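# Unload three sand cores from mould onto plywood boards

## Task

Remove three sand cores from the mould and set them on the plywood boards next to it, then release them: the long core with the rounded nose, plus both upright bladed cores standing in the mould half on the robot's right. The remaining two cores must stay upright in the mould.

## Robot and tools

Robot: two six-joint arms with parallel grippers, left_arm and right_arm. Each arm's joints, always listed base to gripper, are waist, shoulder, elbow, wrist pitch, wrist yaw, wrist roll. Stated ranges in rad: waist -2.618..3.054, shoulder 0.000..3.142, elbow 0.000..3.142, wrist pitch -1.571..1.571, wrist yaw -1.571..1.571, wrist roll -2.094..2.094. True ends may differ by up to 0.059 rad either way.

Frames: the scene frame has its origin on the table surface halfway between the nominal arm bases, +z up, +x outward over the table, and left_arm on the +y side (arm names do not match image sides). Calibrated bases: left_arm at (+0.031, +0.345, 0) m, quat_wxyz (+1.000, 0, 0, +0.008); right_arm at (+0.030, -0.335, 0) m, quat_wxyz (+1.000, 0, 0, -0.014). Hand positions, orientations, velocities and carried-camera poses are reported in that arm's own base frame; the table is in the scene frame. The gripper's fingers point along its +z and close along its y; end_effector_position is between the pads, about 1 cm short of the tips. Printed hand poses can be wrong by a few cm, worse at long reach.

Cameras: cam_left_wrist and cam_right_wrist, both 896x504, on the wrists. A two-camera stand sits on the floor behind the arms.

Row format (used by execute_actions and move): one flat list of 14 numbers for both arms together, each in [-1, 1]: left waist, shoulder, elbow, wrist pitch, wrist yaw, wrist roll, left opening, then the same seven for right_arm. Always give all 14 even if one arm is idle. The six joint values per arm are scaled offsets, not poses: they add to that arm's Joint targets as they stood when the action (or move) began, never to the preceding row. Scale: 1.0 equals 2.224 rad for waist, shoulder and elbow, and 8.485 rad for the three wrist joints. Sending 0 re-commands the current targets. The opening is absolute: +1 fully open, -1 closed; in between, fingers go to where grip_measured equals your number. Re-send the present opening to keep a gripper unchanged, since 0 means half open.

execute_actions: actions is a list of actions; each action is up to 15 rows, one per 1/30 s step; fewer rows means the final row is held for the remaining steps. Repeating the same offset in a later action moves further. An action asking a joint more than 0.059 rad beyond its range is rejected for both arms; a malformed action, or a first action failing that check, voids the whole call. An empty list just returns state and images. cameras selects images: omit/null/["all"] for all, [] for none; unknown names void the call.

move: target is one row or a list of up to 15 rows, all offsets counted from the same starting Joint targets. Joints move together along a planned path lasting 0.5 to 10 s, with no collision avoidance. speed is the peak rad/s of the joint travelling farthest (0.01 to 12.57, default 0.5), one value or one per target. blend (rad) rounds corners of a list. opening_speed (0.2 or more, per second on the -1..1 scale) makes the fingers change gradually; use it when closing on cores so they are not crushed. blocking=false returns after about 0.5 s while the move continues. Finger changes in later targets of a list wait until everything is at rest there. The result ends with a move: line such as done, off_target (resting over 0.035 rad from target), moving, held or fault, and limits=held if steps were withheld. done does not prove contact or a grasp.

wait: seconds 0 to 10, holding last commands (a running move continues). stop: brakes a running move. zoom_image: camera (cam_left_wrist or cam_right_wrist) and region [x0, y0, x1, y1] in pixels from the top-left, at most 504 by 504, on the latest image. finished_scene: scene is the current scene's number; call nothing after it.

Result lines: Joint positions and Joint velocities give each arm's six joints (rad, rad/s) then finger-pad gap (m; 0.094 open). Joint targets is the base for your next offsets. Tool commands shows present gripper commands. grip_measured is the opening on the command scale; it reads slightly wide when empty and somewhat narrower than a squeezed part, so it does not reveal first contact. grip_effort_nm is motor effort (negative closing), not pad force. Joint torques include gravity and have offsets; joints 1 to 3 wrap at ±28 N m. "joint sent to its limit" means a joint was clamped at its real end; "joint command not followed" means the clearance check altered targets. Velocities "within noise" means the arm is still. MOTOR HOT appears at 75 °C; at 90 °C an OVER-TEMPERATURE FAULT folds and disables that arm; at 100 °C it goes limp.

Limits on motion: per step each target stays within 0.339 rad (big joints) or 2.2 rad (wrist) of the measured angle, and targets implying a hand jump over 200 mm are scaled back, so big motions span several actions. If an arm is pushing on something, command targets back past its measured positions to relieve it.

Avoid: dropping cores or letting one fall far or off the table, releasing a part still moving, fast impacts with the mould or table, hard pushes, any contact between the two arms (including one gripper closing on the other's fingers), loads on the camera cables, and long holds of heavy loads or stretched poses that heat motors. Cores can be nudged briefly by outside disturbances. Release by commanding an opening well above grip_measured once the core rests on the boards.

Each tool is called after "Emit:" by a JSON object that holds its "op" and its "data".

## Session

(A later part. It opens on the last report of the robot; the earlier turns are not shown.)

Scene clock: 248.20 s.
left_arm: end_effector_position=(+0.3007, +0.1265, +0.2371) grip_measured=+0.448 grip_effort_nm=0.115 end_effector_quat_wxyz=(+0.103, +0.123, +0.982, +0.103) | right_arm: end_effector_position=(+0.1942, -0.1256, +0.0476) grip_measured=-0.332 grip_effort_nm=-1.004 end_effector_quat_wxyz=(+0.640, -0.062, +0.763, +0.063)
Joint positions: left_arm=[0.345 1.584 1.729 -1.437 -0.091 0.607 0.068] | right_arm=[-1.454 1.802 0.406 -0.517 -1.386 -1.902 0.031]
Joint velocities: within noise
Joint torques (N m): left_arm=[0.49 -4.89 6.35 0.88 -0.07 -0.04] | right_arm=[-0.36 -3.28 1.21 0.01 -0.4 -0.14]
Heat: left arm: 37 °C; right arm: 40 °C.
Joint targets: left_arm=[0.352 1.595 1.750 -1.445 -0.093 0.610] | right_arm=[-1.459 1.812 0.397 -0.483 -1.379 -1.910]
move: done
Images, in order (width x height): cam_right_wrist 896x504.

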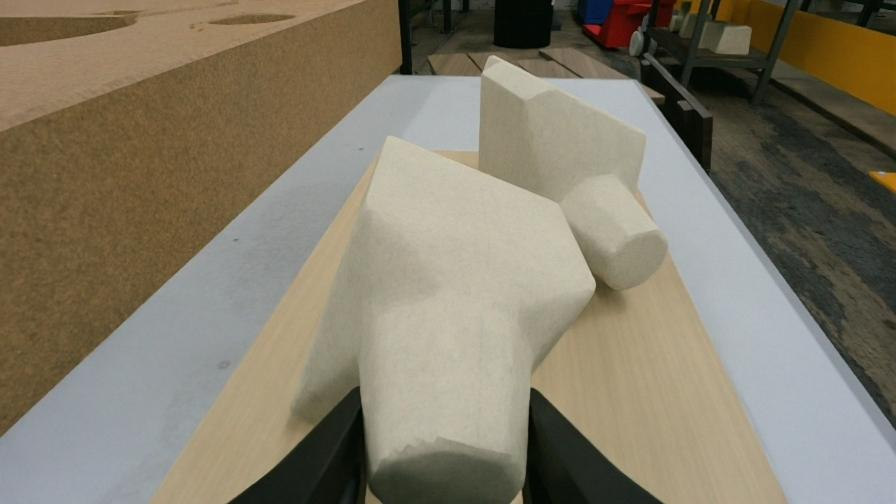

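Emit:
{"op": "move", "data": {"target": [0,0,0,0,0,0,0.45,0,0,0,0,0,0,0.05], "opening_speed": 0.4, "cameras": ["cam_right_wrist"]}}

Scene clock: 252.40 s.
left_arm: end_effector_position=(+0.3007, +0.1265, +0.2371) grip_measured=+0.448 grip_effort_nm=0.115 end_effector_quat_wxyz=(+0.103, +0.123, +0.982, +0.103) | right_arm: end_effector_position=(+0.1931, -0.1261, +0.0415) grip_measured=+0.047 grip_effort_nm=0.183 end_effector_quat_wxyz=(+0.629, -0.075, +0.772, +0.056)
Joint positions: left_arm=[0.345 1.584 1.729 -1.437 -0.091 0.607 0.068] | right_arm=[-1.454 1.802 0.406 -0.495 -1.355 -1.906 0.049]
Joint velocities: within noise
Joint torques (N m): left_arm=[0.5 -4.85 6.41 0.9 -0.05 -0.05] | right_arm=[-0.36 -3.29 1.22 -0.15 -0.71 -0.09]
Heat: left arm: 37 °C; right arm: 39 °C.
Joint targets: left_arm=[0.352 1.595 1.750 -1.445 -0.093 0.610] | right_arm=[-1.459 1.812 0.398 -0.483 -1.380 -1.910]
move: done
Images, in order (width x height): cam_right_wrist 896x504.

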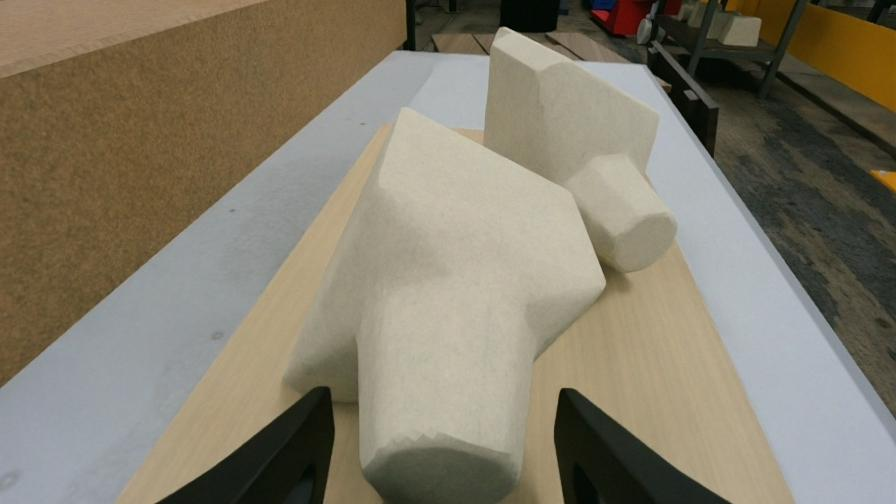

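Emit:
{"op": "move", "data": {"target": [[0,0,0,0,0,0,0.45,0,-0.13,0.0355,-0.0437,0,0,0.05],[0,0,0,0,0,0,0.45,0,-0.1924,0.0751,-0.0706,0,0,0.05]], "speed": [0.2,0.3], "blend": 0.05, "cameras": ["cam_right_wrist","cam_left_wrist"]}}

Scene clock: 260.27 s.
left_arm: end_effector_position=(+0.3007, +0.1265, +0.2371) grip_measured=+0.448 grip_effort_nm=0.129 end_effector_quat_wxyz=(+0.103, +0.123, +0.982, +0.103) | right_arm: end_effector_position=(+0.1924, -0.1212, +0.1301) grip_measured=+0.047 grip_effort_nm=0.183 end_effector_quat_wxyz=(+0.627, -0.065, +0.773, +0.068)
Joint positions: left_arm=[0.345 1.584 1.729 -1.437 -0.091 0.607 0.068] | right_arm=[-1.454 1.4 0.542 -1.064 -1.352 -1.906 0.049]
Joint velocities: within noise
Joint torques (N m): left_arm=[0.62 -4.85 6.42 0.88 -0.07 -0.01] | right_arm=[-0.39 -4.03 5.67 -0.43 -0.72 -0.1]
Heat: left arm: 37 °C; right arm: 39 °C.
Joint targets: left_arm=[0.352 1.595 1.750 -1.445 -0.093 0.610] | right_arm=[-1.459 1.384 0.564 -1.082 -1.380 -1.910]
move: done

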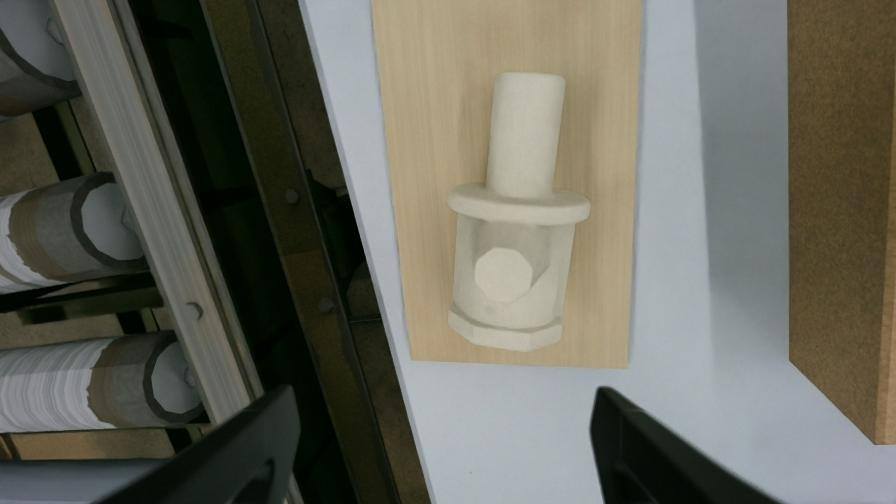

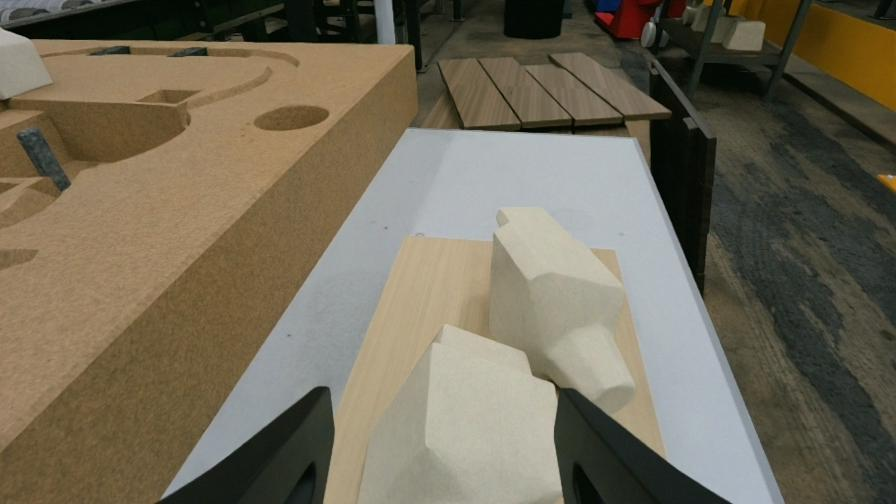

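Emit:
{"op": "move", "data": {"target": [0,0,0,0,0,0,0.45,0,-0.0378,0.106,-0.0375,0,0,0.05], "speed": 0.35, "cameras": ["cam_right_wrist"]}}

Scene clock: 264.70 s.
left_arm: end_effector_position=(+0.3007, +0.1265, +0.2371) grip_measured=+0.448 grip_effort_nm=0.129 end_effector_quat_wxyz=(+0.103, +0.123, +0.982, +0.103) | right_arm: end_effector_position=(+0.1939, -0.1345, +0.1968) grip_measured=+0.047 grip_effort_nm=0.183 end_effector_quat_wxyz=(+0.626, -0.065, +0.774, +0.069)
Joint positions: left_arm=[0.345 1.584 1.729 -1.437 -0.091 0.607 0.068] | right_arm=[-1.454 1.315 0.776 -1.384 -1.35 -1.906 0.049]
Joint velocities: within noise
Joint torques (N m): left_arm=[0.4 -4.82 6.38 0.9 -0.05 -0.03] | right_arm=[-0.36 -4 6.5 -0.41 -0.74 -0.09]
Heat: left arm: 37 °C; right arm: 38 °C.
Joint targets: left_arm=[0.352 1.595 1.750 -1.445 -0.093 0.610] | right_arm=[-1.459 1.300 0.800 -1.400 -1.379 -1.910]
move: done
Images, in order (width x height): cam_right_wrist 896x504.

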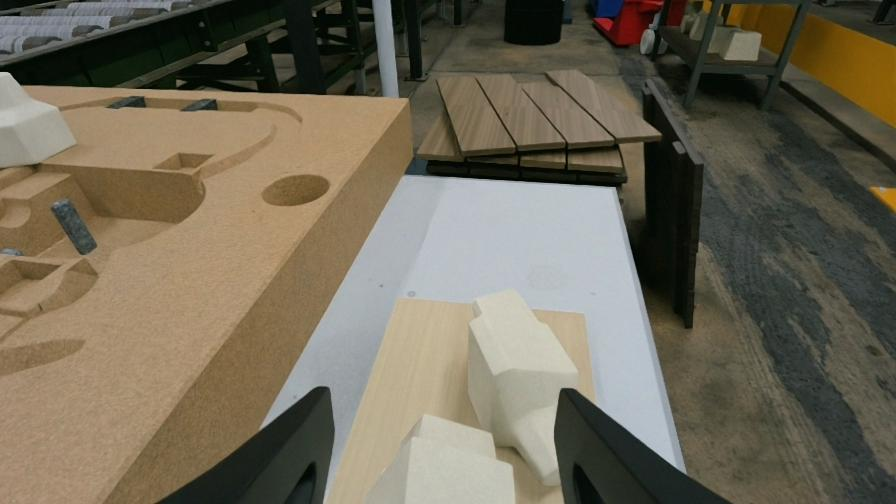

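Emit:
{"op": "finished_scene", "data": {"scene": 2}}

The scene is finished: the task was done.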